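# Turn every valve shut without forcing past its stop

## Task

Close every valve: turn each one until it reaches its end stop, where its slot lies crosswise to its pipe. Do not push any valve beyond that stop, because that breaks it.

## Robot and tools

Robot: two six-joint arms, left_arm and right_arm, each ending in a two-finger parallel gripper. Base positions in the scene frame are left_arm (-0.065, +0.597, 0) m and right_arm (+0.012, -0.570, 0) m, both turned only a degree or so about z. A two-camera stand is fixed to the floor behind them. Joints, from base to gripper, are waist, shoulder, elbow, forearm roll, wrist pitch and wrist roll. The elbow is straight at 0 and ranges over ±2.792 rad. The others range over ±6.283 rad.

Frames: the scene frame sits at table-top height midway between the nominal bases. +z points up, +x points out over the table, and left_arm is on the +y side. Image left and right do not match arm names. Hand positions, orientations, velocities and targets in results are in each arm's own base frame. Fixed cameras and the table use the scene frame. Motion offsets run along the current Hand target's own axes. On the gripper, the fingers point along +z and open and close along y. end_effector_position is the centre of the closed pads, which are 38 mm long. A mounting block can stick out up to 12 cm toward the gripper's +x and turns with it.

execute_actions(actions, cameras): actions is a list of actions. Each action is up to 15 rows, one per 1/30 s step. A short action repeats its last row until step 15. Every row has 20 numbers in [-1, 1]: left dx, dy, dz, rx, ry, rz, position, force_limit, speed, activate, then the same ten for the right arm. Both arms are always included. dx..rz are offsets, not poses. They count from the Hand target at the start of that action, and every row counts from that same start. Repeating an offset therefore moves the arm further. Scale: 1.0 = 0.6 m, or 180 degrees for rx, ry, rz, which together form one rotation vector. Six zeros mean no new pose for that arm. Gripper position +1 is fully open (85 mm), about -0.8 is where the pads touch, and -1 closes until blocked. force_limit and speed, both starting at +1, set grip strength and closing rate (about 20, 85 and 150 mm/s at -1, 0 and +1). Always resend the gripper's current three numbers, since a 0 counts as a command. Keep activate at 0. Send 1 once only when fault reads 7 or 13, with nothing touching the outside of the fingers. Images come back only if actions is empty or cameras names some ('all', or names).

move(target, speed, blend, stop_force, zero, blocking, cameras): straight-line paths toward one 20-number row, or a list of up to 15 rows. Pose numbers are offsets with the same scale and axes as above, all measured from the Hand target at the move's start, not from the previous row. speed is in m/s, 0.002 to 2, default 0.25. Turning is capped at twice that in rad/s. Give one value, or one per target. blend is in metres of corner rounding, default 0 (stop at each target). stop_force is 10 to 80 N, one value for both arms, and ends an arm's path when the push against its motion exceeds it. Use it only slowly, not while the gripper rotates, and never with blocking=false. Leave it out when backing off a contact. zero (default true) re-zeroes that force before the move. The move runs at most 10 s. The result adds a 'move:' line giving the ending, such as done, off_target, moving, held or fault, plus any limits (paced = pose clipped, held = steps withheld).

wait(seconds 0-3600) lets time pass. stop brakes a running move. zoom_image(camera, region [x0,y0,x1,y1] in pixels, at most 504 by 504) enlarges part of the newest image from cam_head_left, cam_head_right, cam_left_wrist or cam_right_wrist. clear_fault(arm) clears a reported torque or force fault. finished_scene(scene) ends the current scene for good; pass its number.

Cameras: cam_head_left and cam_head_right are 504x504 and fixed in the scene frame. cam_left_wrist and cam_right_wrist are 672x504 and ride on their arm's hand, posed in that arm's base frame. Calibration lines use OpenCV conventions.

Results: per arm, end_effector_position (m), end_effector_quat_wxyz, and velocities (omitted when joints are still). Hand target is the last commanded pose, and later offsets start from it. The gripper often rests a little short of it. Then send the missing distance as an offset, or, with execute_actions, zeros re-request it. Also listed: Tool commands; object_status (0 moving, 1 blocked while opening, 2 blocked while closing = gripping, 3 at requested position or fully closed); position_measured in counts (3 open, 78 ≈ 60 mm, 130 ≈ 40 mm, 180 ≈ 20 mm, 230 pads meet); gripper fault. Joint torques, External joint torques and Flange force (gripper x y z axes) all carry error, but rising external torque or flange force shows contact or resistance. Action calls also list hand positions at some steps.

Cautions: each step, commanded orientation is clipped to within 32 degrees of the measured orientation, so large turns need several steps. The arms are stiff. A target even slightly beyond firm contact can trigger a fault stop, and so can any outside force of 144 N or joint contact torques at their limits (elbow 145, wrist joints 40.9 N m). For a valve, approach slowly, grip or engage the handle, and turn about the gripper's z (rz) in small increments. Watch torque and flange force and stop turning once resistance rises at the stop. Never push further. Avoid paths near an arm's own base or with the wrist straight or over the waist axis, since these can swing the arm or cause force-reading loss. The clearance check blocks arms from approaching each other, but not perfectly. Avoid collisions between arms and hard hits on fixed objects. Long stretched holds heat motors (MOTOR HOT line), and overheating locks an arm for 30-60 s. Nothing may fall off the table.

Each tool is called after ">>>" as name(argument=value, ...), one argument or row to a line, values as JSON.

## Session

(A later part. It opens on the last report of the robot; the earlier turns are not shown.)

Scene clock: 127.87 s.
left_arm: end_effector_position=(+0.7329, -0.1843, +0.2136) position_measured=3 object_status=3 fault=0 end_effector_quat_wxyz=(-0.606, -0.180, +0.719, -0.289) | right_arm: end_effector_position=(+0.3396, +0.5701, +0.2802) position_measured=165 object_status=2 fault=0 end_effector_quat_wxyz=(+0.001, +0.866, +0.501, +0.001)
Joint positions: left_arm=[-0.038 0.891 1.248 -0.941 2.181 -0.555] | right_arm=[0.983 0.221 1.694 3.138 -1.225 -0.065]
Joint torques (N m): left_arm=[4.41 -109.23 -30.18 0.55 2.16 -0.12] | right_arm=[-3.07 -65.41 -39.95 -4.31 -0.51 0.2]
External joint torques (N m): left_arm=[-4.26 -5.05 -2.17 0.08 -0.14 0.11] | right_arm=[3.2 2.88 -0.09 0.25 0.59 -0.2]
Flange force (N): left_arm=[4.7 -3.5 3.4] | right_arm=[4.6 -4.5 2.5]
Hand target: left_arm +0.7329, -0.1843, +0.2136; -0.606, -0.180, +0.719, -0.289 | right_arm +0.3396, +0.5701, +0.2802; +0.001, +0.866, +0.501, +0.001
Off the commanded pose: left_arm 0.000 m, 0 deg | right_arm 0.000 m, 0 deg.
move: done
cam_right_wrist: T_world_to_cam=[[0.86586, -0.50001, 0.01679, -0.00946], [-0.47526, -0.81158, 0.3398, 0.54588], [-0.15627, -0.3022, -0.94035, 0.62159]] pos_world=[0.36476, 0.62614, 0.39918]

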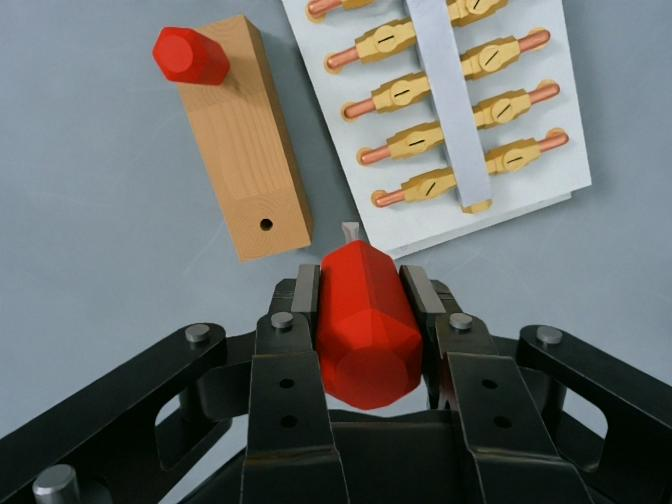

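>>> move(
  target=[0,0,0,0,0,0,1,1,1,0,0.1,0.04,0,0,0,0,-1,0.8,-0.9,0],
  speed=0.25,
  cameras=["cam_right_wrist"],
)

>>> zoom_image(
  camera="cam_right_wrist",
  region=[200, 0, 420, 190],
)

>>> zoom_image(
  camera="cam_right_wrist",
  region=[300, 120, 560, 300],
)

Scene clock: 140.67 s.
left_arm: end_effector_position=(+0.7329, -0.1843, +0.2136) position_measured=3 object_status=3 fault=0 end_effector_quat_wxyz=(-0.606, -0.180, +0.719, -0.289) | right_arm: end_effector_position=(+0.3903, +0.6101, +0.2804) position_measured=165 object_status=2 fault=0 end_effector_quat_wxyz=(+0.001, +0.866, +0.501, +0.001)
Joint positions: left_arm=[-0.038 0.891 1.248 -0.941 2.181 -0.555] | right_arm=[0.955 0.314 1.572 3.138 -1.254 -0.092]
Joint torques (N m): left_arm=[4.69 -109.03 -30.14 0.56 2.14 -0.17] | right_arm=[-3.24 -74.63 -40.22 -4.33 -0.51 0.24]
External joint torques (N m): left_arm=[-4.56 -5.42 -2.21 0.06 -0.12 0.16] | right_arm=[3.07 2.52 -0.06 0.24 0.59 -0.24]
Flange force (N): left_arm=[5.1 -3.5 3.9] | right_arm=[4.0 -3.7 2.2]
Hand target: left_arm +0.7329, -0.1843, +0.2136; -0.606, -0.180, +0.719, -0.289 | right_arm +0.3903, +0.6101, +0.2803; +0.001, +0.866, +0.501, +0.001
Off the commanded pose: left_arm 0.000 m, 0 deg | right_arm 0.000 m, 0 deg.
move: done
cam_right_wrist: T_world_to_cam=[[0.86586, -0.50001, 0.01679, -0.03336], [-0.47526, -0.81158, 0.3398, 0.60241], [-0.15627, -0.3022, -0.94035, 0.64169]] pos_world=[0.41546, 0.66614, 0.39928]

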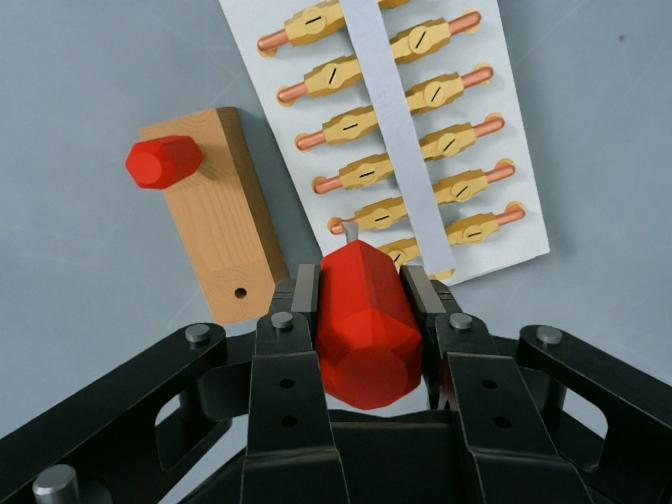

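Scaled by 2.291.

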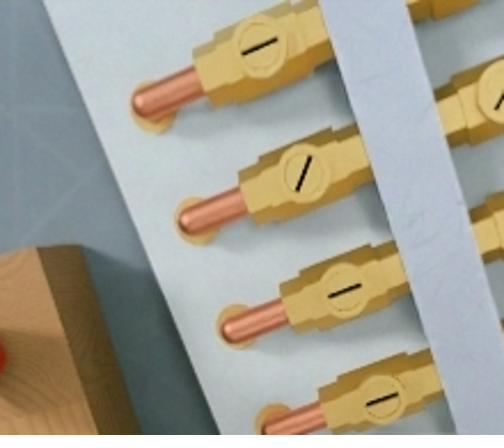

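Scaled by 1.938.

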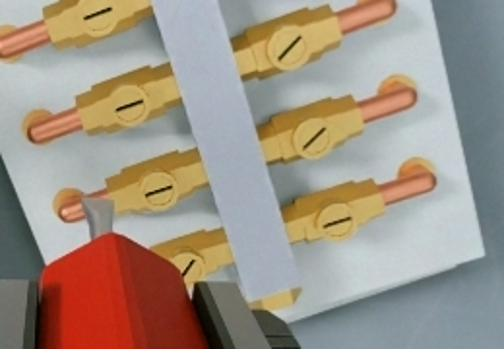

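>>> move(
  target=[
    [0,0,0,0,0,0,1,1,1,0,-0.1048,0.0715,0,0,0,-0.278,-1,0.8,-0.9,0],
    [0,0,0,0,0,0,1,1,1,0,-0.1048,0.0715,0.1607,0,0,-0.278,-1,0.8,-0.9,0],
  ],
  speed=0.2,
  blend=0.005,
  cameras=["cam_right_wrist"],
)

>>> zoom_image(
  camera="cam_right_wrist",
  region=[325, 200, 373, 236],
)

Scene clock: 160.97 s.
left_arm: end_effector_position=(+0.7329, -0.1843, +0.2136) position_measured=3 object_status=3 fault=0 end_effector_quat_wxyz=(-0.606, -0.180, +0.719, -0.289) | right_arm: end_effector_position=(+0.3964, +0.5341, +0.1840) position_measured=165 object_status=2 fault=0 end_effector_quat_wxyz=(+0.001, +0.573, +0.820, +0.001)
Joint positions: left_arm=[-0.038 0.891 1.248 -0.941 2.181 -0.555] | right_arm=[0.882 0.289 1.795 3.138 -1.056 -1.039]
Joint torques (N m): left_arm=[4.44 -109.09 -30.32 0.52 2.14 -0.18] | right_arm=[-3.16 -68.96 -36.48 -3.98 -0.58 0.22]
External joint torques (N m): left_arm=[-4.26 -5.55 -2.08 0.1 -0.11 0.17] | right_arm=[3.16 2.59 -0.55 0.27 0.62 -0.22]
Flange force (N): left_arm=[5.3 -2.9 4.2] | right_arm=[6.3 1.5 2.7]
Hand target: left_arm +0.7329, -0.1843, +0.2136; -0.606, -0.180, +0.719, -0.289 | right_arm +0.3964, +0.5341, +0.1840; +0.001, +0.573, +0.820, +0.001
Off the commanded pose: left_arm 0.000 m, 0 deg | right_arm 0.000 m, 0 deg.
move: done
cam_right_wrist: T_world_to_cam=[[0.93935, 0.34255, 0.01647, -0.5541], [0.31661, -0.88467, 0.34222, 0.30108], [0.1318, -0.31625, -0.93948, 0.42235]] pos_world=[0.3695, 0.58974, 0.30288]

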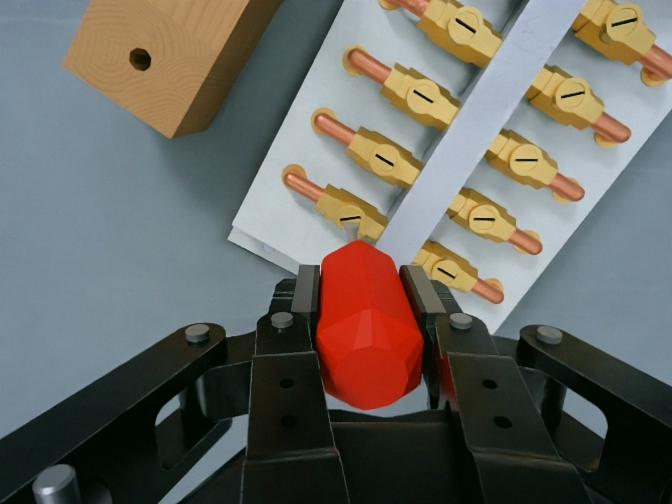

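Scaled by 10.500.

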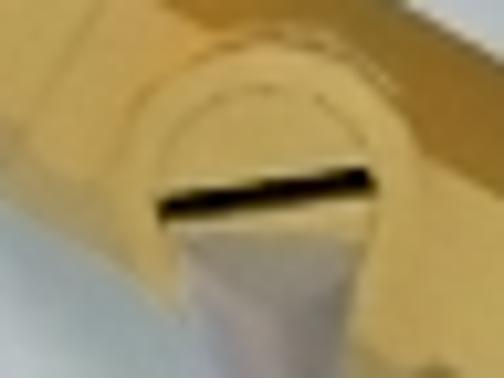

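>>> move(
  target=[0,0,0,0,0,0,1,1,1,0,0.0013,0,0.0072,0,0,-0.045,-1,0.8,-0.9,0],
  speed=0.1,
  cameras=["cam_right_wrist"],
)

>>> zoom_image(
  camera="cam_right_wrist",
  region=[325, 200, 373, 236],
)

Scene clock: 166.87 s.
left_arm: end_effector_position=(+0.7329, -0.1843, +0.2136) position_measured=3 object_status=3 fault=0 end_effector_quat_wxyz=(-0.606, -0.180, +0.719, -0.289) | right_arm: end_effector_position=(+0.3962, +0.5348, +0.1797) position_measured=165 object_status=2 fault=0 end_effector_quat_wxyz=(+0.002, +0.513, +0.858, +0.000)
Joint positions: left_arm=[-0.038 0.891 1.248 -0.941 2.181 -0.555] | right_arm=[0.883 0.293 1.798 3.138 -1.049 -1.179]
Joint torques (N m): left_arm=[4.77 -109.33 -30.27 0.59 2.18 -0.13] | right_arm=[-3.15 -69.44 -36.82 -3.93 -0.55 0.19]
External joint torques (N m): left_arm=[-4.62 -4.74 -1.96 0.03 -0.16 0.12] | right_arm=[3.02 2.26 -0.11 0.23 0.58 -0.19]
Flange force (N): left_arm=[4.4 -3.6 3.9] | right_arm=[5.3 1.2 2.8]
Hand target: left_arm +0.7329, -0.1843, +0.2136; -0.606, -0.180, +0.719, -0.289 | right_arm +0.3961, +0.5348, +0.1797; +0.002, +0.513, +0.858, +0.000
Off the commanded pose: left_arm 0.000 m, 0 deg | right_arm 0.000 m, 0 deg.
move: done
cam_right_wrist: T_world_to_cam=[[0.88166, 0.47161, 0.01614, -0.60013], [0.4382, -0.83093, 0.34283, 0.22629], [0.17509, -0.29519, -0.93926, 0.38996]] pos_world=[0.36167, 0.58616, 0.29838]

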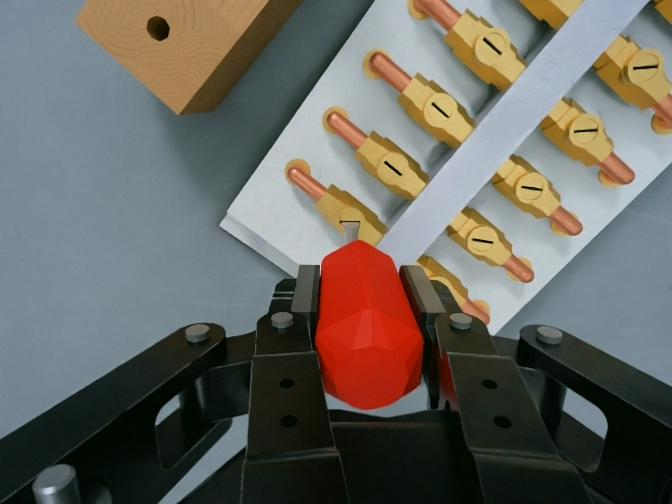

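Scaled by 10.500.

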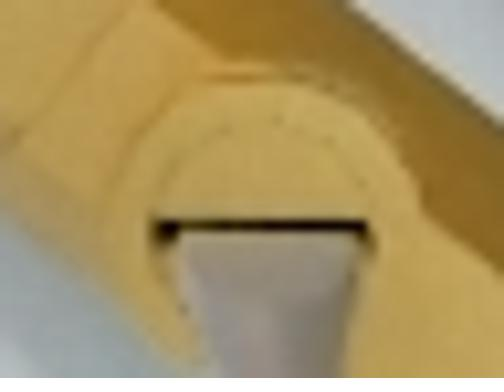

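>>> move(
  target=[0,0,0,0,0,0,1,1,1,0,-0.0002,-0.0004,0.009,0,0,0,-1,0.8,-0.9,0],
  speed=0.006,
  stop_force=10,
  cameras=["cam_right_wrist"],
)

>>> zoom_image(
  camera="cam_right_wrist",
  region=[325, 200, 373, 236],
)

Scene clock: 171.00 s.
left_arm: end_effector_position=(+0.7329, -0.1843, +0.2136) position_measured=3 object_status=3 fault=0 end_effector_quat_wxyz=(-0.606, -0.180, +0.719, -0.289) | right_arm: end_effector_position=(+0.3960, +0.5346, +0.1743) position_measured=165 object_status=2 fault=0 end_effector_quat_wxyz=(+0.002, +0.513, +0.858, +0.000)
Joint positions: left_arm=[-0.038 0.891 1.248 -0.941 2.181 -0.555] | right_arm=[0.883 0.298 1.803 3.138 -1.039 -1.179]
Joint torques (N m): left_arm=[4.64 -109.23 -30.34 0.55 2.12 -0.12] | right_arm=[-3.13 -69.98 -36.46 -3.89 -0.58 0.25]
External joint torques (N m): left_arm=[-4.46 -5.26 -2.05 0.08 -0.09 0.11] | right_arm=[3.03 3.09 -0.08 0.23 0.6 -0.25]
Flange force (N): left_arm=[5.0 -3.3 4.0] | right_arm=[5.7 2.3 3.6]
Hand target: left_arm +0.7329, -0.1843, +0.2136; -0.606, -0.180, +0.719, -0.289 | right_arm +0.3960, +0.5346, +0.1743; +0.002, +0.513, +0.858, +0.000
Off the commanded pose: left_arm 0.000 m, 0 deg | right_arm 0.000 m, 0 deg.
move: done
cam_right_wrist: T_world_to_cam=[[0.88173, 0.47148, 0.01614, -0.59981], [0.4381, -0.83104, 0.34271, 0.22811], [0.175, -0.2951, -0.9393, 0.38493]] pos_world=[0.36157, 0.58596, 0.29308]

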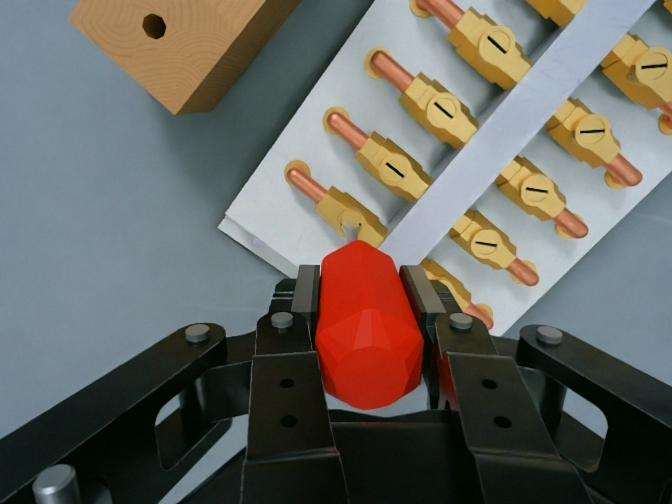

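Scaled by 10.500.

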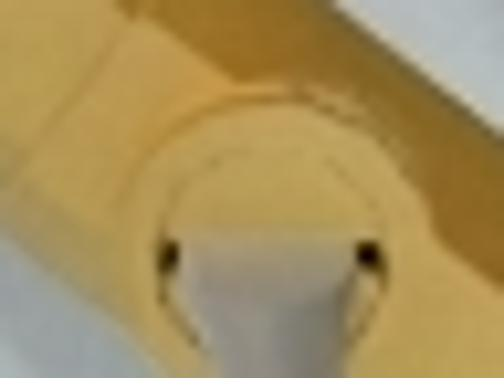

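>>> move(
  target=[0,0,0,0,0,0,1,1,1,0,0,0,0.005,0,0,0,-1,0.8,-0.9,0],
  speed=0.006,
  stop_force=12,
)

Scene clock: 174.60 s.
left_arm: end_effector_position=(+0.7329, -0.1843, +0.2136) position_measured=3 object_status=3 fault=0 end_effector_quat_wxyz=(-0.606, -0.180, +0.719, -0.289) | right_arm: end_effector_position=(+0.3960, +0.5346, +0.1713) position_measured=165 object_status=2 fault=0 end_effector_quat_wxyz=(+0.002, +0.513, +0.858, +0.000)
Joint positions: left_arm=[-0.038 0.891 1.248 -0.941 2.181 -0.555] | right_arm=[0.883 0.3 1.806 3.138 -1.034 -1.179]
Joint torques (N m): left_arm=[4.67 -109.38 -30.14 0.55 2.12 -0.15] | right_arm=[-3.2 -70.07 -36.51 -3.88 -0.56 0.25]
External joint torques (N m): left_arm=[-4.52 -4.91 -2.14 0.08 -0.1 0.14] | right_arm=[3.17 3.51 0.22 0.24 0.57 -0.25]
Flange force (N): left_arm=[4.5 -3.7 3.5] | right_arm=[5.9 2.2 4.2]
Hand target: left_arm +0.7329, -0.1843, +0.2136; -0.606, -0.180, +0.719, -0.289 | right_arm +0.3960, +0.5346, +0.1713; +0.002, +0.513, +0.858, +0.000
Off the commanded pose: left_arm 0.000 m, 0 deg | right_arm 0.000 m, 0 deg.
move: done

>>> move(
  target=[0,0,0,0,0,0,1,1,1,0,0,0,0.006,0,0,0,-1,0.8,-0.9,0],
  speed=0.006,
  stop_force=12,
  cameras=["cam_right_wrist"],
)

>>> zoom_image(
  camera="cam_right_wrist",
  region=[325, 200, 373, 236],
)

Scene clock: 177.87 s.
left_arm: end_effector_position=(+0.7329, -0.1843, +0.2136) position_measured=3 object_status=3 fault=0 end_effector_quat_wxyz=(-0.606, -0.180, +0.719, -0.289) | right_arm: end_effector_position=(+0.3961, +0.5347, +0.1699) position_measured=165 object_status=2 fault=0 end_effector_quat_wxyz=(+0.002, +0.513, +0.858, +0.001)
Joint positions: left_arm=[-0.038 0.891 1.248 -0.941 2.181 -0.555] | right_arm=[0.883 0.301 1.807 3.138 -1.032 -1.179]
Joint torques (N m): left_arm=[4.32 -109.41 -30.22 0.56 2.14 -0.13] | right_arm=[-4.04 -54.85 -28.45 -4.27 0.98 0.24]
External joint torques (N m): left_arm=[-4.15 -4.95 -2.11 0.06 -0.12 0.12] | right_arm=[3.97 -12.37 -8 0.63 -0.96 -0.24]
Flange force (N): left_arm=[4.6 -3.4 3.4] | right_arm=[4.6 -3.3 -19.5]
Hand target: left_arm +0.7329, -0.1843, +0.2136; -0.606, -0.180, +0.719, -0.289 | right_arm +0.3961, +0.5347, +0.1699; +0.002, +0.513, +0.858, +0.001 (not the last commanded pose)
Off the commanded pose: left_arm 0.000 m, 0 deg | right_arm 0.002 m, 0 deg.
move: contact (right_arm)
cam_right_wrist: T_world_to_cam=[[0.8817, 0.47153, 0.01632, -0.59981], [0.43813, -0.83108, 0.34256, 0.22968], [0.17509, -0.29489, -0.93935, 0.38066]] pos_world=[0.36157, 0.58596, 0.28868]

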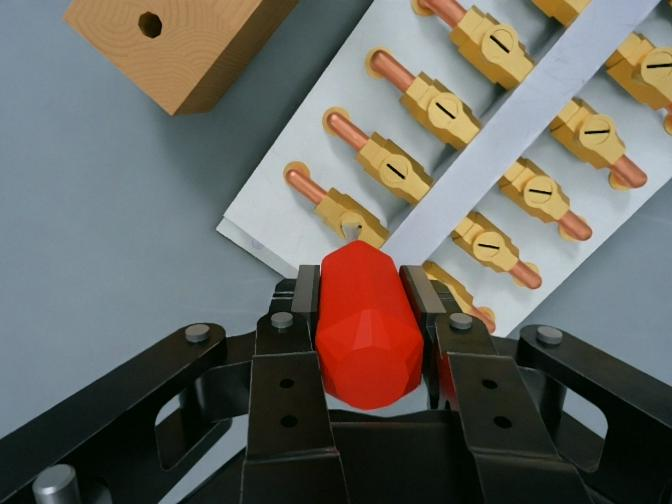

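Scaled by 10.500.

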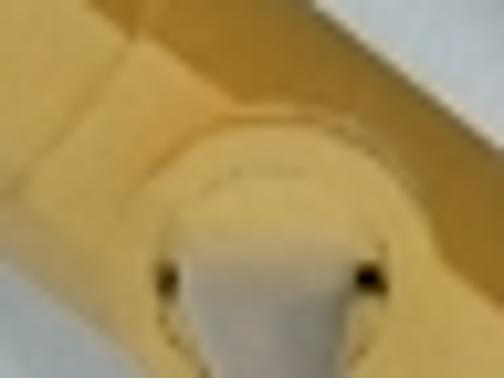

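>>> move(
  target=[
    [0,0,0,0,0,0,1,1,1,0,0,0,-0.0035,0,0,0,-1,0.8,-0.9,0],
    [0,0,0,0,0,0,1,1,1,0,-0.0029,0.0002,-0.0035,0,0,0,-1,0.8,-0.9,0],
  ],
  speed=0.05,
  cameras=["cam_right_wrist"],
)

>>> zoom_image(
  camera="cam_right_wrist",
  region=[325, 200, 373, 236],
)

Scene clock: 184.70 s.
left_arm: end_effector_position=(+0.7329, -0.1843, +0.2136) position_measured=3 object_status=3 fault=0 end_effector_quat_wxyz=(-0.606, -0.180, +0.719, -0.289) | right_arm: end_effector_position=(+0.3970, +0.5332, +0.1721) position_measured=165 object_status=2 fault=0 end_effector_quat_wxyz=(+0.002, +0.513, +0.858, +0.001)
Joint positions: left_arm=[-0.038 0.891 1.248 -0.941 2.181 -0.555] | right_arm=[0.88 0.299 1.806 3.138 -1.035 -1.181]
Joint torques (N m): left_arm=[4.56 -109.28 -30.17 0.56 2.13 -0.15] | right_arm=[-3.09 -69.89 -37.33 -3.94 -0.56 0.27]
External joint torques (N m): left_arm=[-4.4 -5.02 -2.18 0.07 -0.11 0.14] | right_arm=[3.06 2.65 0.53 0.26 0.6 -0.27]
Flange force (N): left_arm=[4.6 -3.6 3.5] | right_arm=[4.9 0.6 3.8]
Hand target: left_arm +0.7329, -0.1843, +0.2136; -0.606, -0.180, +0.719, -0.289 | right_arm +0.3970, +0.5332, +0.1720; +0.002, +0.513, +0.858, +0.001
Off the commanded pose: left_arm 0.000 m, 0 deg | right_arm 0.000 m, 0 deg.
move: done
cam_right_wrist: T_world_to_cam=[[0.8817, 0.47152, 0.01627, -0.60005], [0.43811, -0.83105, 0.34267, 0.22728], [0.1751, -0.295, -0.93932, 0.38219]] pos_world=[0.36257, 0.58456, 0.29088]

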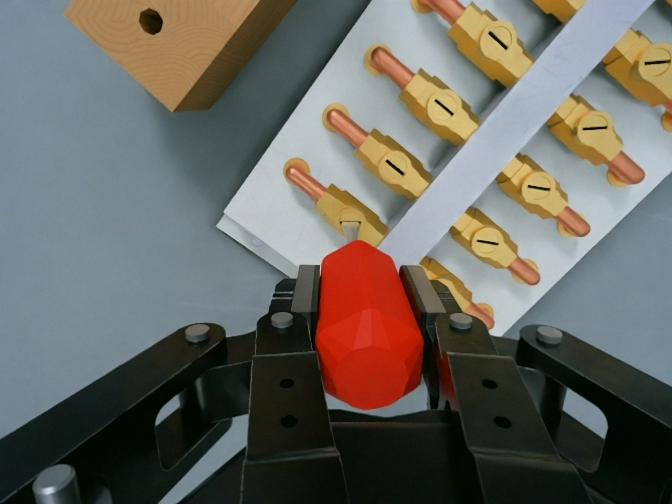

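Scaled by 10.500.

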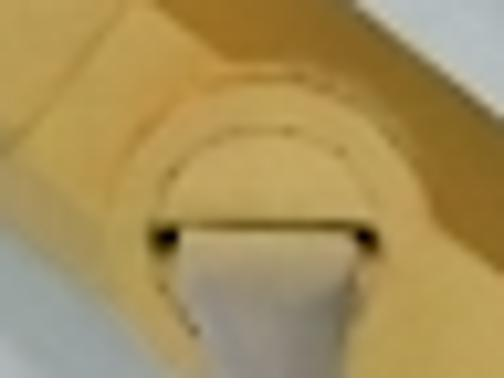

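>>> move(
  target=[0,0,0,0,0,0,1,1,1,0,0,0,0.0085,0,0,0,-1,0.8,-0.9,0],
  speed=0.006,
  stop_force=10,
  cameras=["cam_right_wrist"],
)

>>> zoom_image(
  camera="cam_right_wrist",
  region=[325, 200, 373, 236],
)

Scene clock: 188.53 s.
left_arm: end_effector_position=(+0.7329, -0.1843, +0.2136) position_measured=3 object_status=3 fault=0 end_effector_quat_wxyz=(-0.606, -0.180, +0.719, -0.289) | right_arm: end_effector_position=(+0.3970, +0.5332, +0.1693) position_measured=165 object_status=2 fault=0 end_effector_quat_wxyz=(+0.002, +0.513, +0.858, +0.001)
Joint positions: left_arm=[-0.038 0.891 1.248 -0.941 2.181 -0.555] | right_arm=[0.88 0.301 1.809 3.138 -1.03 -1.181]
Joint torques (N m): left_arm=[4.58 -109.15 -30.09 0.57 2.13 -0.12] | right_arm=[-2.52 -60.89 -31.51 -3.38 0.24 0.36]
External joint torques (N m): left_arm=[-4.43 -5.37 -2.28 0.05 -0.11 0.1] | right_arm=[2.48 -6.08 -4.85 -0.27 -0.22 -0.36]
Flange force (N): left_arm=[5.1 -3.6 3.6] | right_arm=[3.4 -0.3 -10.0]
Hand target: left_arm +0.7329, -0.1843, +0.2136; -0.606, -0.180, +0.719, -0.289 | right_arm +0.3970, +0.5332, +0.1694; +0.002, +0.513, +0.858, +0.001 (not the last commanded pose)
Off the commanded pose: left_arm 0.000 m, 0 deg | right_arm 0.002 m, 0 deg.
move: contact (right_arm)
cam_right_wrist: T_world_to_cam=[[0.8817, 0.47153, 0.01646, -0.60001], [0.43809, -0.83112, 0.34252, 0.22825], [0.17519, -0.29479, -0.93937, 0.37938]] pos_world=[0.36257, 0.58446, 0.28808]

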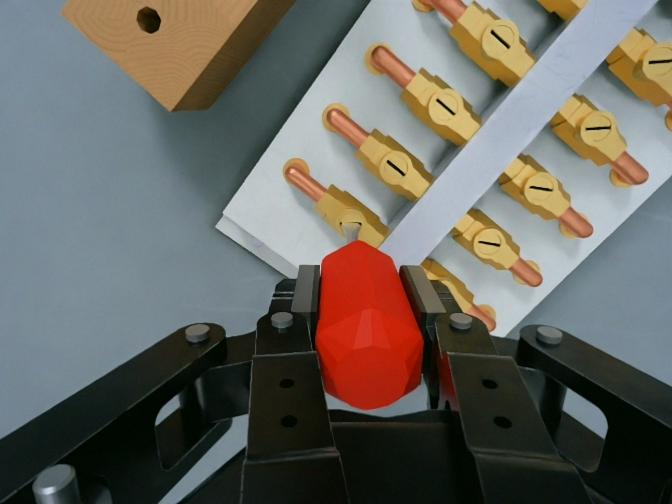

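Scaled by 10.500.

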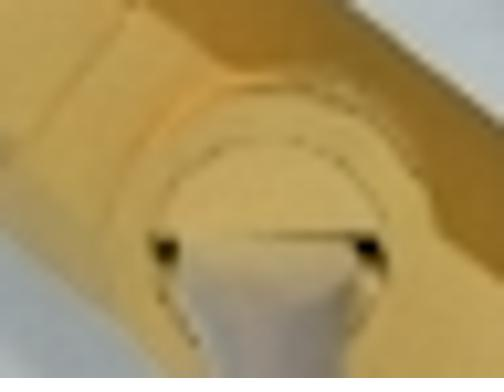

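>>> move(
  target=[
    [0,0,0,0,0,0,1,1,1,0,0,0,-0.003,0,0,0,-1,0.8,-0.9,0],
    [0,0,0,0,0,0,1,1,1,0,-0.0005,-0.0003,-0.003,0,0,-0.005,-1,0.8,-0.9,0],
  ],
  speed=0.05,
  cameras=["cam_right_wrist"],
)

>>> zoom_image(
  camera="cam_right_wrist",
  region=[325, 200, 373, 236],
)

>>> move(
  target=[0,0,0,0,0,0,1,1,1,0,0,0,0.0085,0,0,0,-1,0.8,-0.9,0],
  speed=0.006,
  stop_force=10,
  cameras=["cam_right_wrist"],
)

>>> zoom_image(
  camera="cam_right_wrist",
  region=[325, 200, 373, 236],
)

Scene clock: 195.40 s.
left_arm: end_effector_position=(+0.7329, -0.1843, +0.2136) position_measured=3 object_status=3 fault=0 end_effector_quat_wxyz=(-0.606, -0.180, +0.719, -0.289) | right_arm: end_effector_position=(+0.3970, +0.5329, +0.1712) position_measured=165 object_status=2 fault=0 end_effector_quat_wxyz=(+0.002, +0.507, +0.862, +0.001)
Joint positions: left_arm=[-0.038 0.891 1.248 -0.941 2.181 -0.555] | right_arm=[0.88 0.299 1.808 3.138 -1.033 -1.197]
Joint torques (N m): left_arm=[4.46 -109.52 -30.02 0.52 2.15 -0.12] | right_arm=[-3.25 -69.95 -38.02 -3.91 -0.57 0.28]
External joint torques (N m): left_arm=[-4.29 -4.64 -2.22 0.11 -0.13 0.1] | right_arm=[3.48 2.94 1.49 0.27 0.6 -0.28]
Flange force (N): left_arm=[4.2 -3.8 2.9] | right_arm=[4.9 -0.9 4.9]
Hand target: left_arm +0.7329, -0.1843, +0.2136; -0.606, -0.180, +0.719, -0.289 | right_arm +0.3970, +0.5329, +0.1712; +0.002, +0.507, +0.862, +0.001
Off the commanded pose: left_arm 0.000 m, 0 deg | right_arm 0.000 m, 0 deg.
move: done
cam_right_wrist: T_world_to_cam=[[0.8742, 0.4853, 0.01646, -0.60428], [0.45106, -0.82414, 0.34255, 0.21857], [0.1798, -0.29203, -0.93936, 0.37781]] pos_world=[0.36174, 0.58372, 0.28998]

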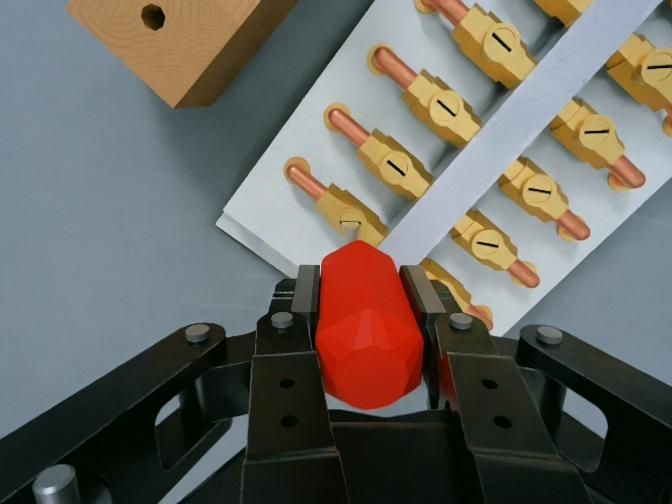

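Scaled by 10.500.

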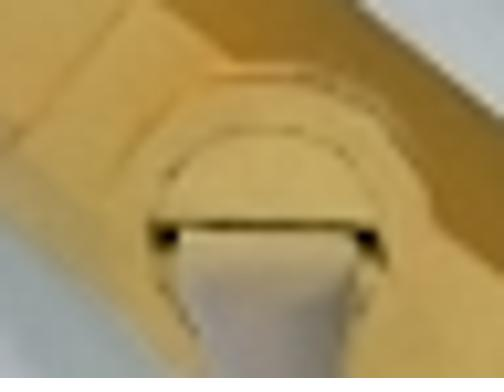

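Scene clock: 196.43 s.
left_arm: end_effector_position=(+0.7329, -0.1843, +0.2136) position_measured=3 object_status=3 fault=0 end_effector_quat_wxyz=(-0.606, -0.180, +0.719, -0.289) | right_arm: end_effector_position=(+0.3970, +0.5329, +0.1685) position_measured=165 object_status=2 fault=0 end_effector_quat_wxyz=(+0.002, +0.507, +0.862, +0.001)
Joint positions: left_arm=[-0.038 0.891 1.248 -0.941 2.181 -0.555] | right_arm=[0.88 0.301 1.81 3.138 -1.028 -1.197]
Joint torques (N m): left_arm=[4.49 -109.07 -30.17 0.55 2.16 -0.14] | right_arm=[-3.39 -61.9 -31.51 -3.88 -0.17 0.35]
External joint torques (N m): left_arm=[-4.31 -5.45 -2.21 0.09 -0.14 0.13] | right_arm=[3.22 -5.03 -4.81 0.24 0.19 -0.35]
Flange force (N): left_arm=[5.1 -3.3 3.8] | right_arm=[4.9 0.5 -8.3]
Hand target: left_arm +0.7329, -0.1843, +0.2136; -0.606, -0.180, +0.719, -0.289 | right_arm +0.3970, +0.5329, +0.1685; +0.002, +0.507, +0.862, +0.001 (not the last commanded pose)
Off the commanded pose: left_arm 0.000 m, 0 deg | right_arm 0.002 m, 0 deg.
move: contact (right_arm)
cam_right_wrist: T_world_to_cam=[[0.8742, 0.48529, 0.01646, -0.60419], [0.45106, -0.82414, 0.34255, 0.21941], [0.1798, -0.29203, -0.93936, 0.37524]] pos_world=[0.36174, 0.58362, 0.28728]

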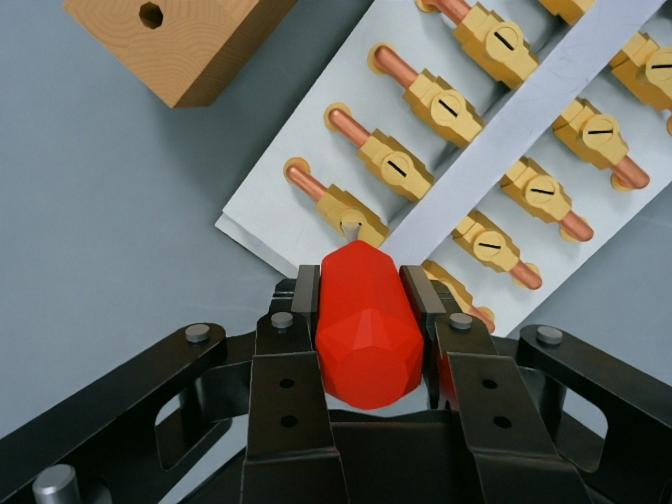

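Scaled by 10.500.

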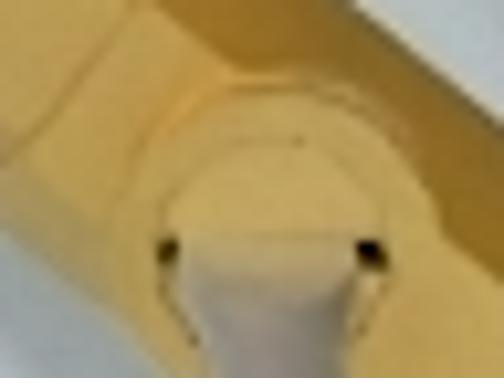

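>>> move(
  target=[0,0,0,0,0,0,1,1,1,0,0,0,0.004,0,0,0,-1,0.8,-0.9,0],
  speed=0.005,
  stop_force=12,
  zero=false,
  cameras=["cam_right_wrist"],
)

>>> zoom_image(
  camera="cam_right_wrist",
  region=[325, 200, 373, 236],
)

Scene clock: 199.63 s.
left_arm: end_effector_position=(+0.7329, -0.1843, +0.2136) position_measured=3 object_status=3 fault=0 end_effector_quat_wxyz=(-0.606, -0.180, +0.719, -0.289) | right_arm: end_effector_position=(+0.3970, +0.5329, +0.1683) position_measured=165 object_status=2 fault=0 end_effector_quat_wxyz=(+0.002, +0.507, +0.862, +0.001)
Joint positions: left_arm=[-0.038 0.891 1.248 -0.941 2.181 -0.555] | right_arm=[0.88 0.301 1.811 3.138 -1.028 -1.197]
Joint torques (N m): left_arm=[4.64 -108.98 -30.19 0.61 2.14 -0.16] | right_arm=[-3.53 -57.54 -28.79 -3.85 0 0.39]
External joint torques (N m): left_arm=[-4.46 -5.65 -2.2 0.02 -0.11 0.15] | right_arm=[3.26 -9.33 -7.55 0.21 0.03 -0.39]
Flange force (N): left_arm=[5.4 -3.3 4.1] | right_arm=[4.7 -0.1 -14.8]
Hand target: left_arm +0.7329, -0.1843, +0.2136; -0.606, -0.180, +0.719, -0.289 | right_arm +0.3970, +0.5329, +0.1683; +0.002, +0.507, +0.862, +0.001 (not the last commanded pose)
Off the commanded pose: left_arm 0.000 m, 0 deg | right_arm 0.002 m, 0 deg.
move: contact (right_arm)
cam_right_wrist: T_world_to_cam=[[0.87417, 0.48533, 0.01659, -0.60424], [0.45106, -0.82415, 0.34251, 0.21949], [0.17991, -0.29193, -0.93937, 0.37497]] pos_world=[0.36174, 0.58362, 0.28708]

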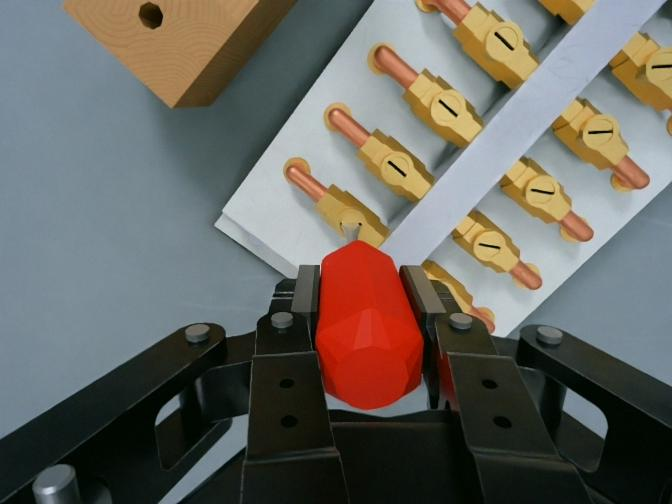

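Scaled by 10.500.

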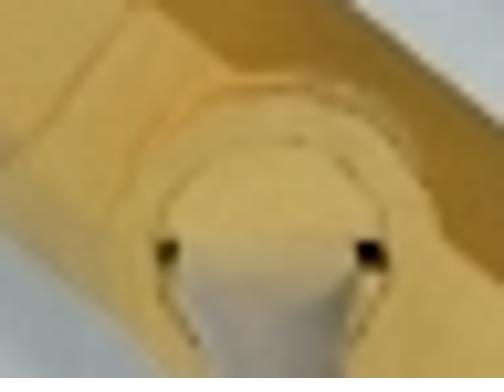

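>>> move(
  target=[0,0,0,0,0,0,1,1,1,0,0,0,0,0,0,-0.044,-1,0.8,-0.9,0],
  speed=0.1,
  cameras=["cam_right_wrist"],
)

>>> zoom_image(
  camera="cam_right_wrist",
  region=[325, 200, 373, 236],
)

Scene clock: 204.00 s.
left_arm: end_effector_position=(+0.7329, -0.1843, +0.2136) position_measured=3 object_status=3 fault=0 end_effector_quat_wxyz=(-0.606, -0.180, +0.719, -0.289) | right_arm: end_effector_position=(+0.3971, +0.5328, +0.1682) position_measured=165 object_status=2 fault=0 end_effector_quat_wxyz=(+0.002, +0.446, +0.895, +0.001)
Joint positions: left_arm=[-0.038 0.891 1.248 -0.941 2.181 -0.555] | right_arm=[0.88 0.301 1.811 3.138 -1.028 -1.336]
Joint torques (N m): left_arm=[4.35 -109.11 -30.31 0.56 2.17 -0.08] | right_arm=[-0.04 -72.8 -36.59 -3.4 -1.51 -0.88]
External joint torques (N m): left_arm=[-4.16 -5.84 -2.15 0.07 -0.14 0.07] | right_arm=[-0.05 5.95 0.17 -0.24 1.53 0.88]
Flange force (N): left_arm=[5.7 -2.9 4.2] | right_arm=[3.3 6.7 7.9]
Hand target: left_arm +0.7329, -0.1843, +0.2136; -0.606, -0.180, +0.719, -0.289 | right_arm +0.3970, +0.5329, +0.1683; +0.002, +0.446, +0.895, +0.001
Off the commanded pose: left_arm 0.000 m, 0 deg | right_arm 0.000 m, 0 deg.
move: done
cam_right_wrist: T_world_to_cam=[[0.79892, 0.60123, 0.01621, -0.63606], [0.56035, -0.75385, 0.34309, 0.13848], [0.21849, -0.26502, -0.93916, 0.34518]] pos_world=[0.35514, 0.57829, 0.28698]

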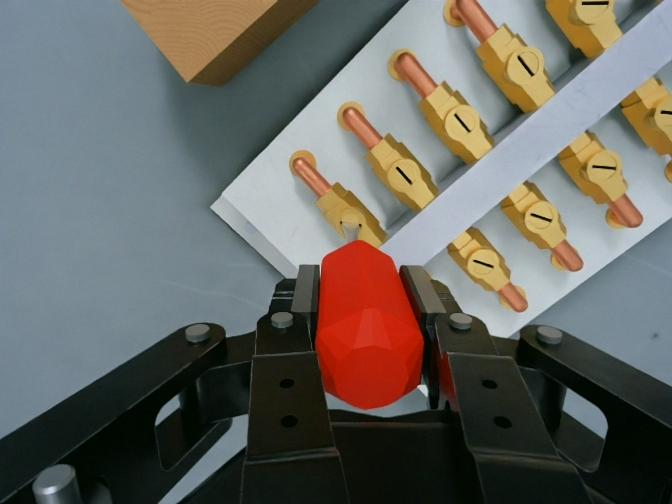

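Scaled by 10.500.

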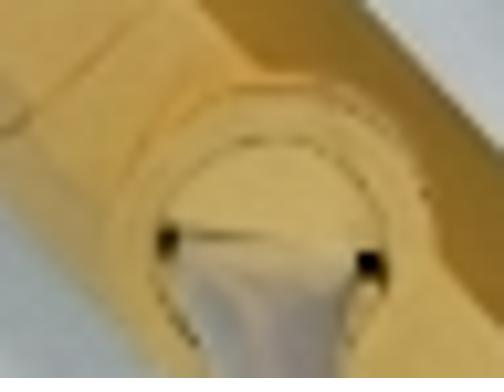

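>>> move(
  target=[0,0,0,0,0,0,1,1,1,0,0,0,0.0008,0,0,-0.044,-1,0.8,-0.9,0],
  speed=0.1,
  cameras=["cam_right_wrist"],
)

>>> zoom_image(
  camera="cam_right_wrist",
  region=[325, 200, 373, 236],
)

Scene clock: 207.87 s.
left_arm: end_effector_position=(+0.7329, -0.1843, +0.2136) position_measured=3 object_status=3 fault=0 end_effector_quat_wxyz=(-0.606, -0.180, +0.719, -0.289) | right_arm: end_effector_position=(+0.3971, +0.5329, +0.1678) position_measured=165 object_status=2 fault=0 end_effector_quat_wxyz=(+0.002, +0.383, +0.924, +0.001)
Joint positions: left_arm=[-0.038 0.891 1.248 -0.941 2.181 -0.555] | right_arm=[0.88 0.302 1.811 3.138 -1.027 -1.474]
Joint torques (N m): left_arm=[4.45 -109.28 -30.14 0.56 2.16 -0.15] | right_arm=[-0.4 -48.34 -24.52 -3.36 1.55 -0.92]
External joint torques (N m): left_arm=[-4.34 -4.88 -2.14 0.05 -0.14 0.13] | right_arm=[0.65 -18.76 -11.9 -0.28 -1.54 0.92]
Flange force (N): left_arm=[4.5 -3.6 3.4] | right_arm=[1.9 -2.5 -29.5]
Hand target: left_arm +0.7329, -0.1843, +0.2136; -0.606, -0.180, +0.719, -0.289 | right_arm +0.3970, +0.5329, +0.1678; +0.002, +0.383, +0.924, +0.000
Off the commanded pose: left_arm 0.000 m, 0 deg | right_arm 0.000 m, 0 deg.
move: done
cam_right_wrist: T_world_to_cam=[[0.70844, 0.70559, 0.01603, -0.65579], [0.65887, -0.66933, 0.34335, 0.05447], [0.25299, -0.23268, -0.93907, 0.31389]] pos_world=[0.34928, 0.57222, 0.28658]

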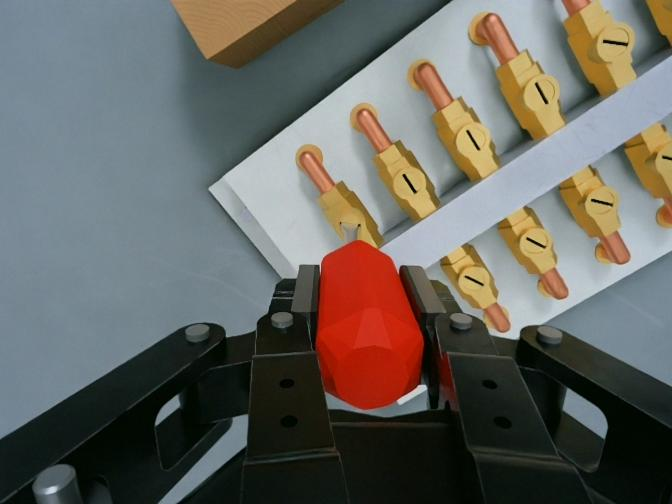

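Scaled by 10.500.

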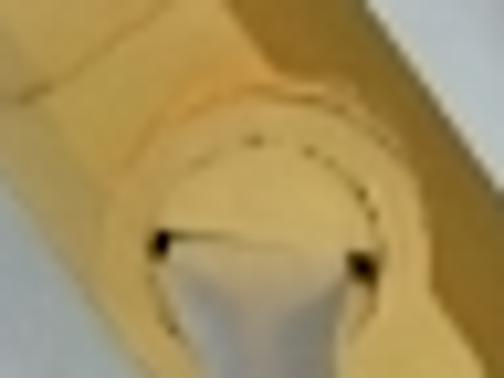

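>>> move(
  target=[0,0,0,0,0,0,1,1,1,0,0,0,-0.0003,0,0,-0.139,-1,0.8,-0.9,0],
  speed=0.18,
  cameras=["cam_right_wrist"],
)

>>> zoom_image(
  camera="cam_right_wrist",
  region=[325, 200, 373, 236],
)

Scene clock: 212.90 s.
left_arm: end_effector_position=(+0.7329, -0.1843, +0.2136) position_measured=3 object_status=3 fault=0 end_effector_quat_wxyz=(-0.606, -0.180, +0.719, -0.289) | right_arm: end_effector_position=(+0.3970, +0.5329, +0.1679) position_measured=165 object_status=2 fault=0 end_effector_quat_wxyz=(+0.002, +0.174, +0.985, +0.000)
Joint positions: left_arm=[-0.038 0.891 1.248 -0.941 2.181 -0.555] | right_arm=[0.88 0.302 1.811 3.138 -1.027 -1.911]
Joint torques (N m): left_arm=[4.48 -109.48 -30.18 0.56 2.09 -0.16] | right_arm=[-0.37 -53.02 -28.62 -3.15 2.6 -1.06]
External joint torques (N m): left_arm=[-4.32 -5.03 -2.19 0.07 -0.06 0.14] | right_arm=[0.6 -14.6 -7.87 -0.51 -2.63 1.06]
Flange force (N): left_arm=[4.7 -3.5 3.3] | right_arm=[3.4 -2.8 -24.2]
Hand target: left_arm +0.7329, -0.1843, +0.2136; -0.606, -0.180, +0.719, -0.289 | right_arm +0.3970, +0.5329, +0.1680; +0.002, +0.174, +0.985, +0.000
Off the commanded pose: left_arm 0.000 m, 0 deg | right_arm 0.000 m, 0 deg.
move: done
cam_right_wrist: T_world_to_cam=[[0.34359, 0.93901, 0.01452, -0.63498], [0.88012, -0.32736, 0.34385, -0.21564], [0.32763, -0.10536, -0.93891, 0.21653]] pos_world=[0.33702, 0.54847, 0.28667]

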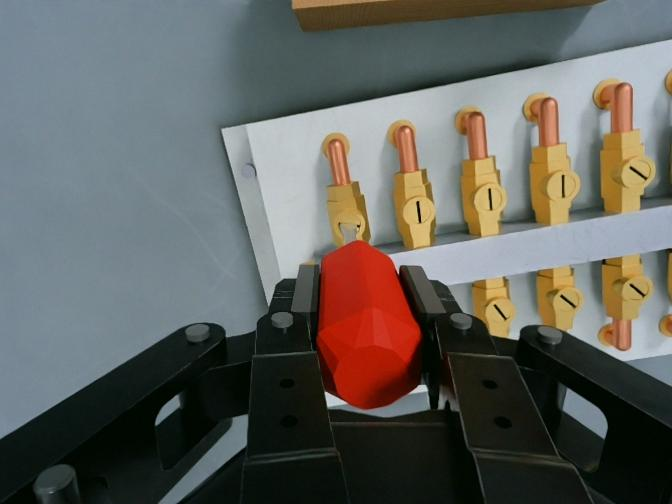

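Scaled by 10.500.

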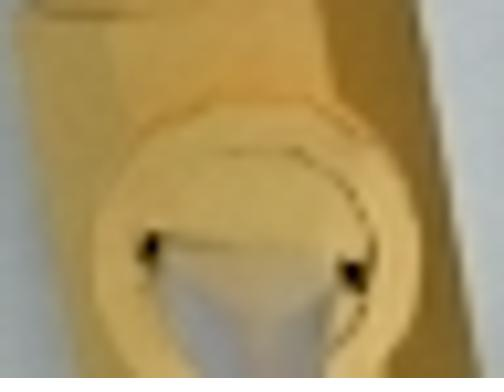

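>>> move(
  target=[0,0,0,0,0,0,1,1,1,0,0,-0.0008,-0.0002,0,0,-0.078,-1,0.8,-0.9,0],
  speed=0.12,
  cameras=["cam_right_wrist"],
)

>>> zoom_image(
  camera="cam_right_wrist",
  region=[325, 200, 373, 236],
)

Scene clock: 217.80 s.
left_arm: end_effector_position=(+0.7329, -0.1843, +0.2136) position_measured=3 object_status=3 fault=0 end_effector_quat_wxyz=(-0.606, -0.180, +0.719, -0.289) | right_arm: end_effector_position=(+0.3969, +0.5324, +0.1681) position_measured=165 object_status=2 fault=0 end_effector_quat_wxyz=(+0.002, +0.052, +0.999, +0.000)
Joint positions: left_arm=[-0.038 0.891 1.248 -0.941 2.181 -0.555] | right_arm=[0.88 0.301 1.812 3.138 -1.027 -2.156]
Joint torques (N m): left_arm=[4.44 -109.09 -30.21 0.59 2.18 -0.13] | right_arm=[-0.89 -62.43 -31.66 -3.57 0.07 -1.19]
External joint torques (N m): left_arm=[-4.29 -4.71 -1.92 0.03 -0.17 0.12] | right_arm=[0.95 -4.36 -4.61 -0.07 -0.11 1.19]
Flange force (N): left_arm=[4.4 -3.3 3.7] | right_arm=[1.2 4.3 -8.1]
Hand target: left_arm +0.7329, -0.1843, +0.2136; -0.606, -0.180, +0.719, -0.289 | right_arm +0.3969, +0.5325, +0.1681; +0.002, +0.052, +0.999, +0.000
Off the commanded pose: left_arm 0.000 m, 0 deg | right_arm 0.000 m, 0 deg.
move: done
cam_right_wrist: T_world_to_cam=[[0.10548, 0.99433, 0.01364, -0.56933], [0.9332, -0.10371, 0.34406, -0.35596], [0.34352, -0.02357, -0.93885, 0.16673]] pos_world=[0.33496, 0.53311, 0.28677]

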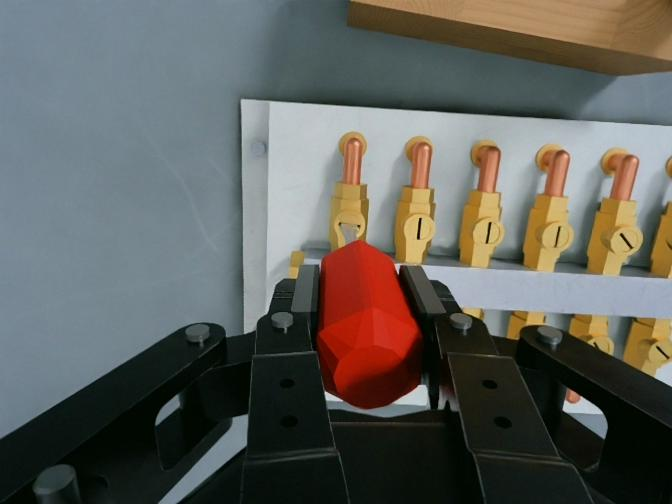

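Scaled by 10.500.

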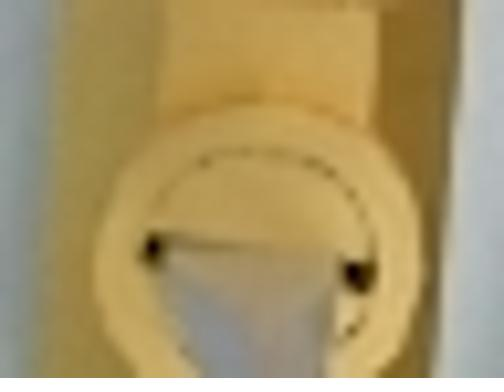

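>>> move(
  target=[0,0,0,0,0,0,1,1,1,0,0,-0.0004,0.0002,0,0,-0.022,-1,0.8,-0.9,0],
  speed=0.1,
  cameras=["cam_right_wrist"],
)

>>> zoom_image(
  camera="cam_right_wrist",
  region=[325, 200, 373, 236],
)

Scene clock: 235.30 s.
left_arm: end_effector_position=(+0.7329, -0.1843, +0.2136) position_measured=3 object_status=3 fault=0 end_effector_quat_wxyz=(-0.606, -0.180, +0.719, -0.289) | right_arm: end_effector_position=(+0.3968, +0.5322, +0.1680) position_measured=165 object_status=2 fault=0 end_effector_quat_wxyz=(+0.002, +0.018, +1.000, +0.000)
Joint positions: left_arm=[-0.038 0.891 1.248 -0.941 2.181 -0.555] | right_arm=[0.879 0.301 1.812 3.138 -1.027 -2.225]
Joint torques (N m): left_arm=[4.36 -109.31 -30.25 0.57 2.13 -0.16] | right_arm=[-0.84 -56.03 -26.84 -3.63 -0.2 -1.26]
External joint torques (N m): left_arm=[-4.26 -4.53 -1.91 0.05 -0.12 0.14] | right_arm=[0.84 -10.72 -9.56 -0.03 0.16 1.26]
Flange force (N): left_arm=[4.2 -3.4 3.5] | right_arm=[0.5 4.8 -17.5]
Hand target: left_arm +0.7329, -0.1843, +0.2136; -0.606, -0.180, +0.719, -0.289 | right_arm +0.3968, +0.5322, +0.1680; +0.002, +0.018, +1.000, +0.000
Off the commanded pose: left_arm 0.000 m, 0 deg | right_arm 0.000 m, 0 deg.
move: done
cam_right_wrist: T_world_to_cam=[[0.03666, 0.99924, 0.01356, -0.54439], [0.93818, -0.03909, 0.34392, -0.39221], [0.34419, 0.00011, -0.9389, 0.15379]] pos_world=[0.33498, 0.52863, 0.28667]

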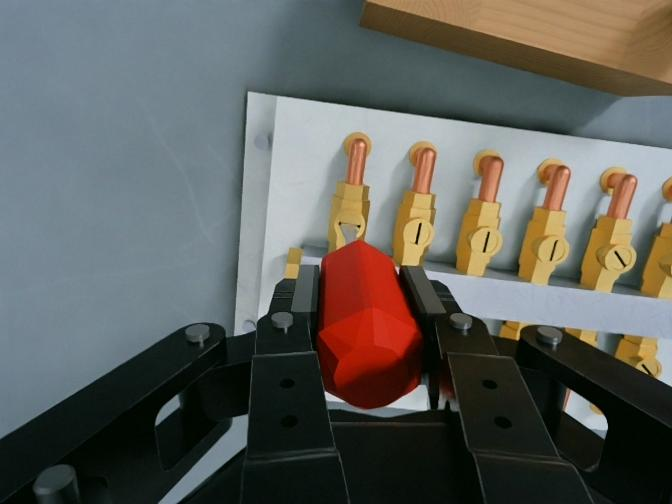

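Scaled by 10.500.

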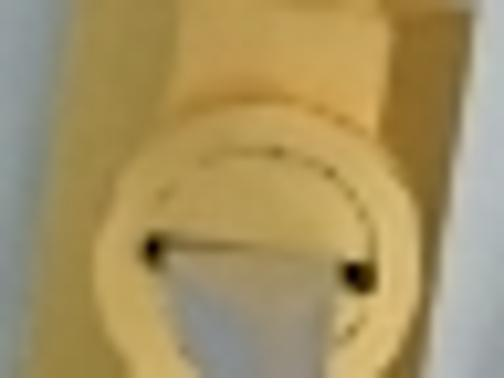

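>>> move(
  target=[0,0,0,0,0,0,1,1,1,0,0,-0.0002,0,0,0,-0.018,-1,0.8,-0.9,0],
  speed=0.1,
  cameras=["cam_right_wrist"],
)

>>> zoom_image(
  camera="cam_right_wrist",
  region=[325, 200, 373, 236],
)

Scene clock: 238.97 s.
left_arm: end_effector_position=(+0.7329, -0.1843, +0.2136) position_measured=3 object_status=3 fault=0 end_effector_quat_wxyz=(-0.606, -0.180, +0.719, -0.289) | right_arm: end_effector_position=(+0.3968, +0.5321, +0.1679) position_measured=165 object_status=2 fault=0 end_effector_quat_wxyz=(+0.002, -0.011, +1.000, +0.000)
Joint positions: left_arm=[-0.038 0.891 1.248 -0.941 2.181 -0.555] | right_arm=[0.879 0.301 1.812 3.138 -1.027 -2.282]
Joint torques (N m): left_arm=[4.33 -109.04 -30.31 0.56 2.12 -0.13] | right_arm=[-4.58 -59.89 -28.17 -6.31 -1.06 -1.95]
External joint torques (N m): left_arm=[-4.2 -4.84 -1.92 0.06 -0.1 0.12] | right_arm=[4.84 -7.46 -8.29 2.65 1.01 1.95]
Flange force (N): left_arm=[4.6 -3.1 3.7] | right_arm=[4.5 10.8 -12.1]
Hand target: left_arm +0.7329, -0.1843, +0.2136; -0.606, -0.180, +0.719, -0.289 | right_arm +0.3968, +0.5321, +0.1680; +0.002, -0.011, +1.000, +0.000
Off the commanded pose: left_arm 0.000 m, 0 deg | right_arm 0.000 m, 0 deg.
move: done
cam_right_wrist: T_world_to_cam=[[-0.01988, 0.99972, 0.01315, -0.52199], [0.93891, 0.01414, 0.34386, -0.42078], [0.34358, 0.01919, -0.93893, 0.1439]] pos_world=[0.33526, 0.52504, 0.28666]

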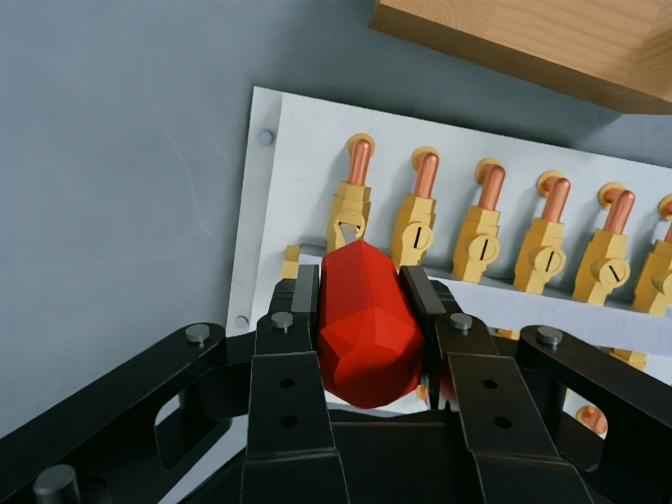

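Scaled by 10.500.

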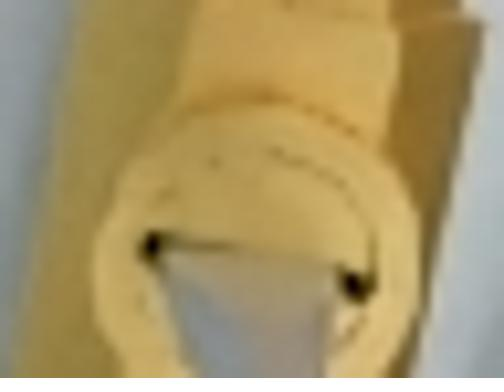

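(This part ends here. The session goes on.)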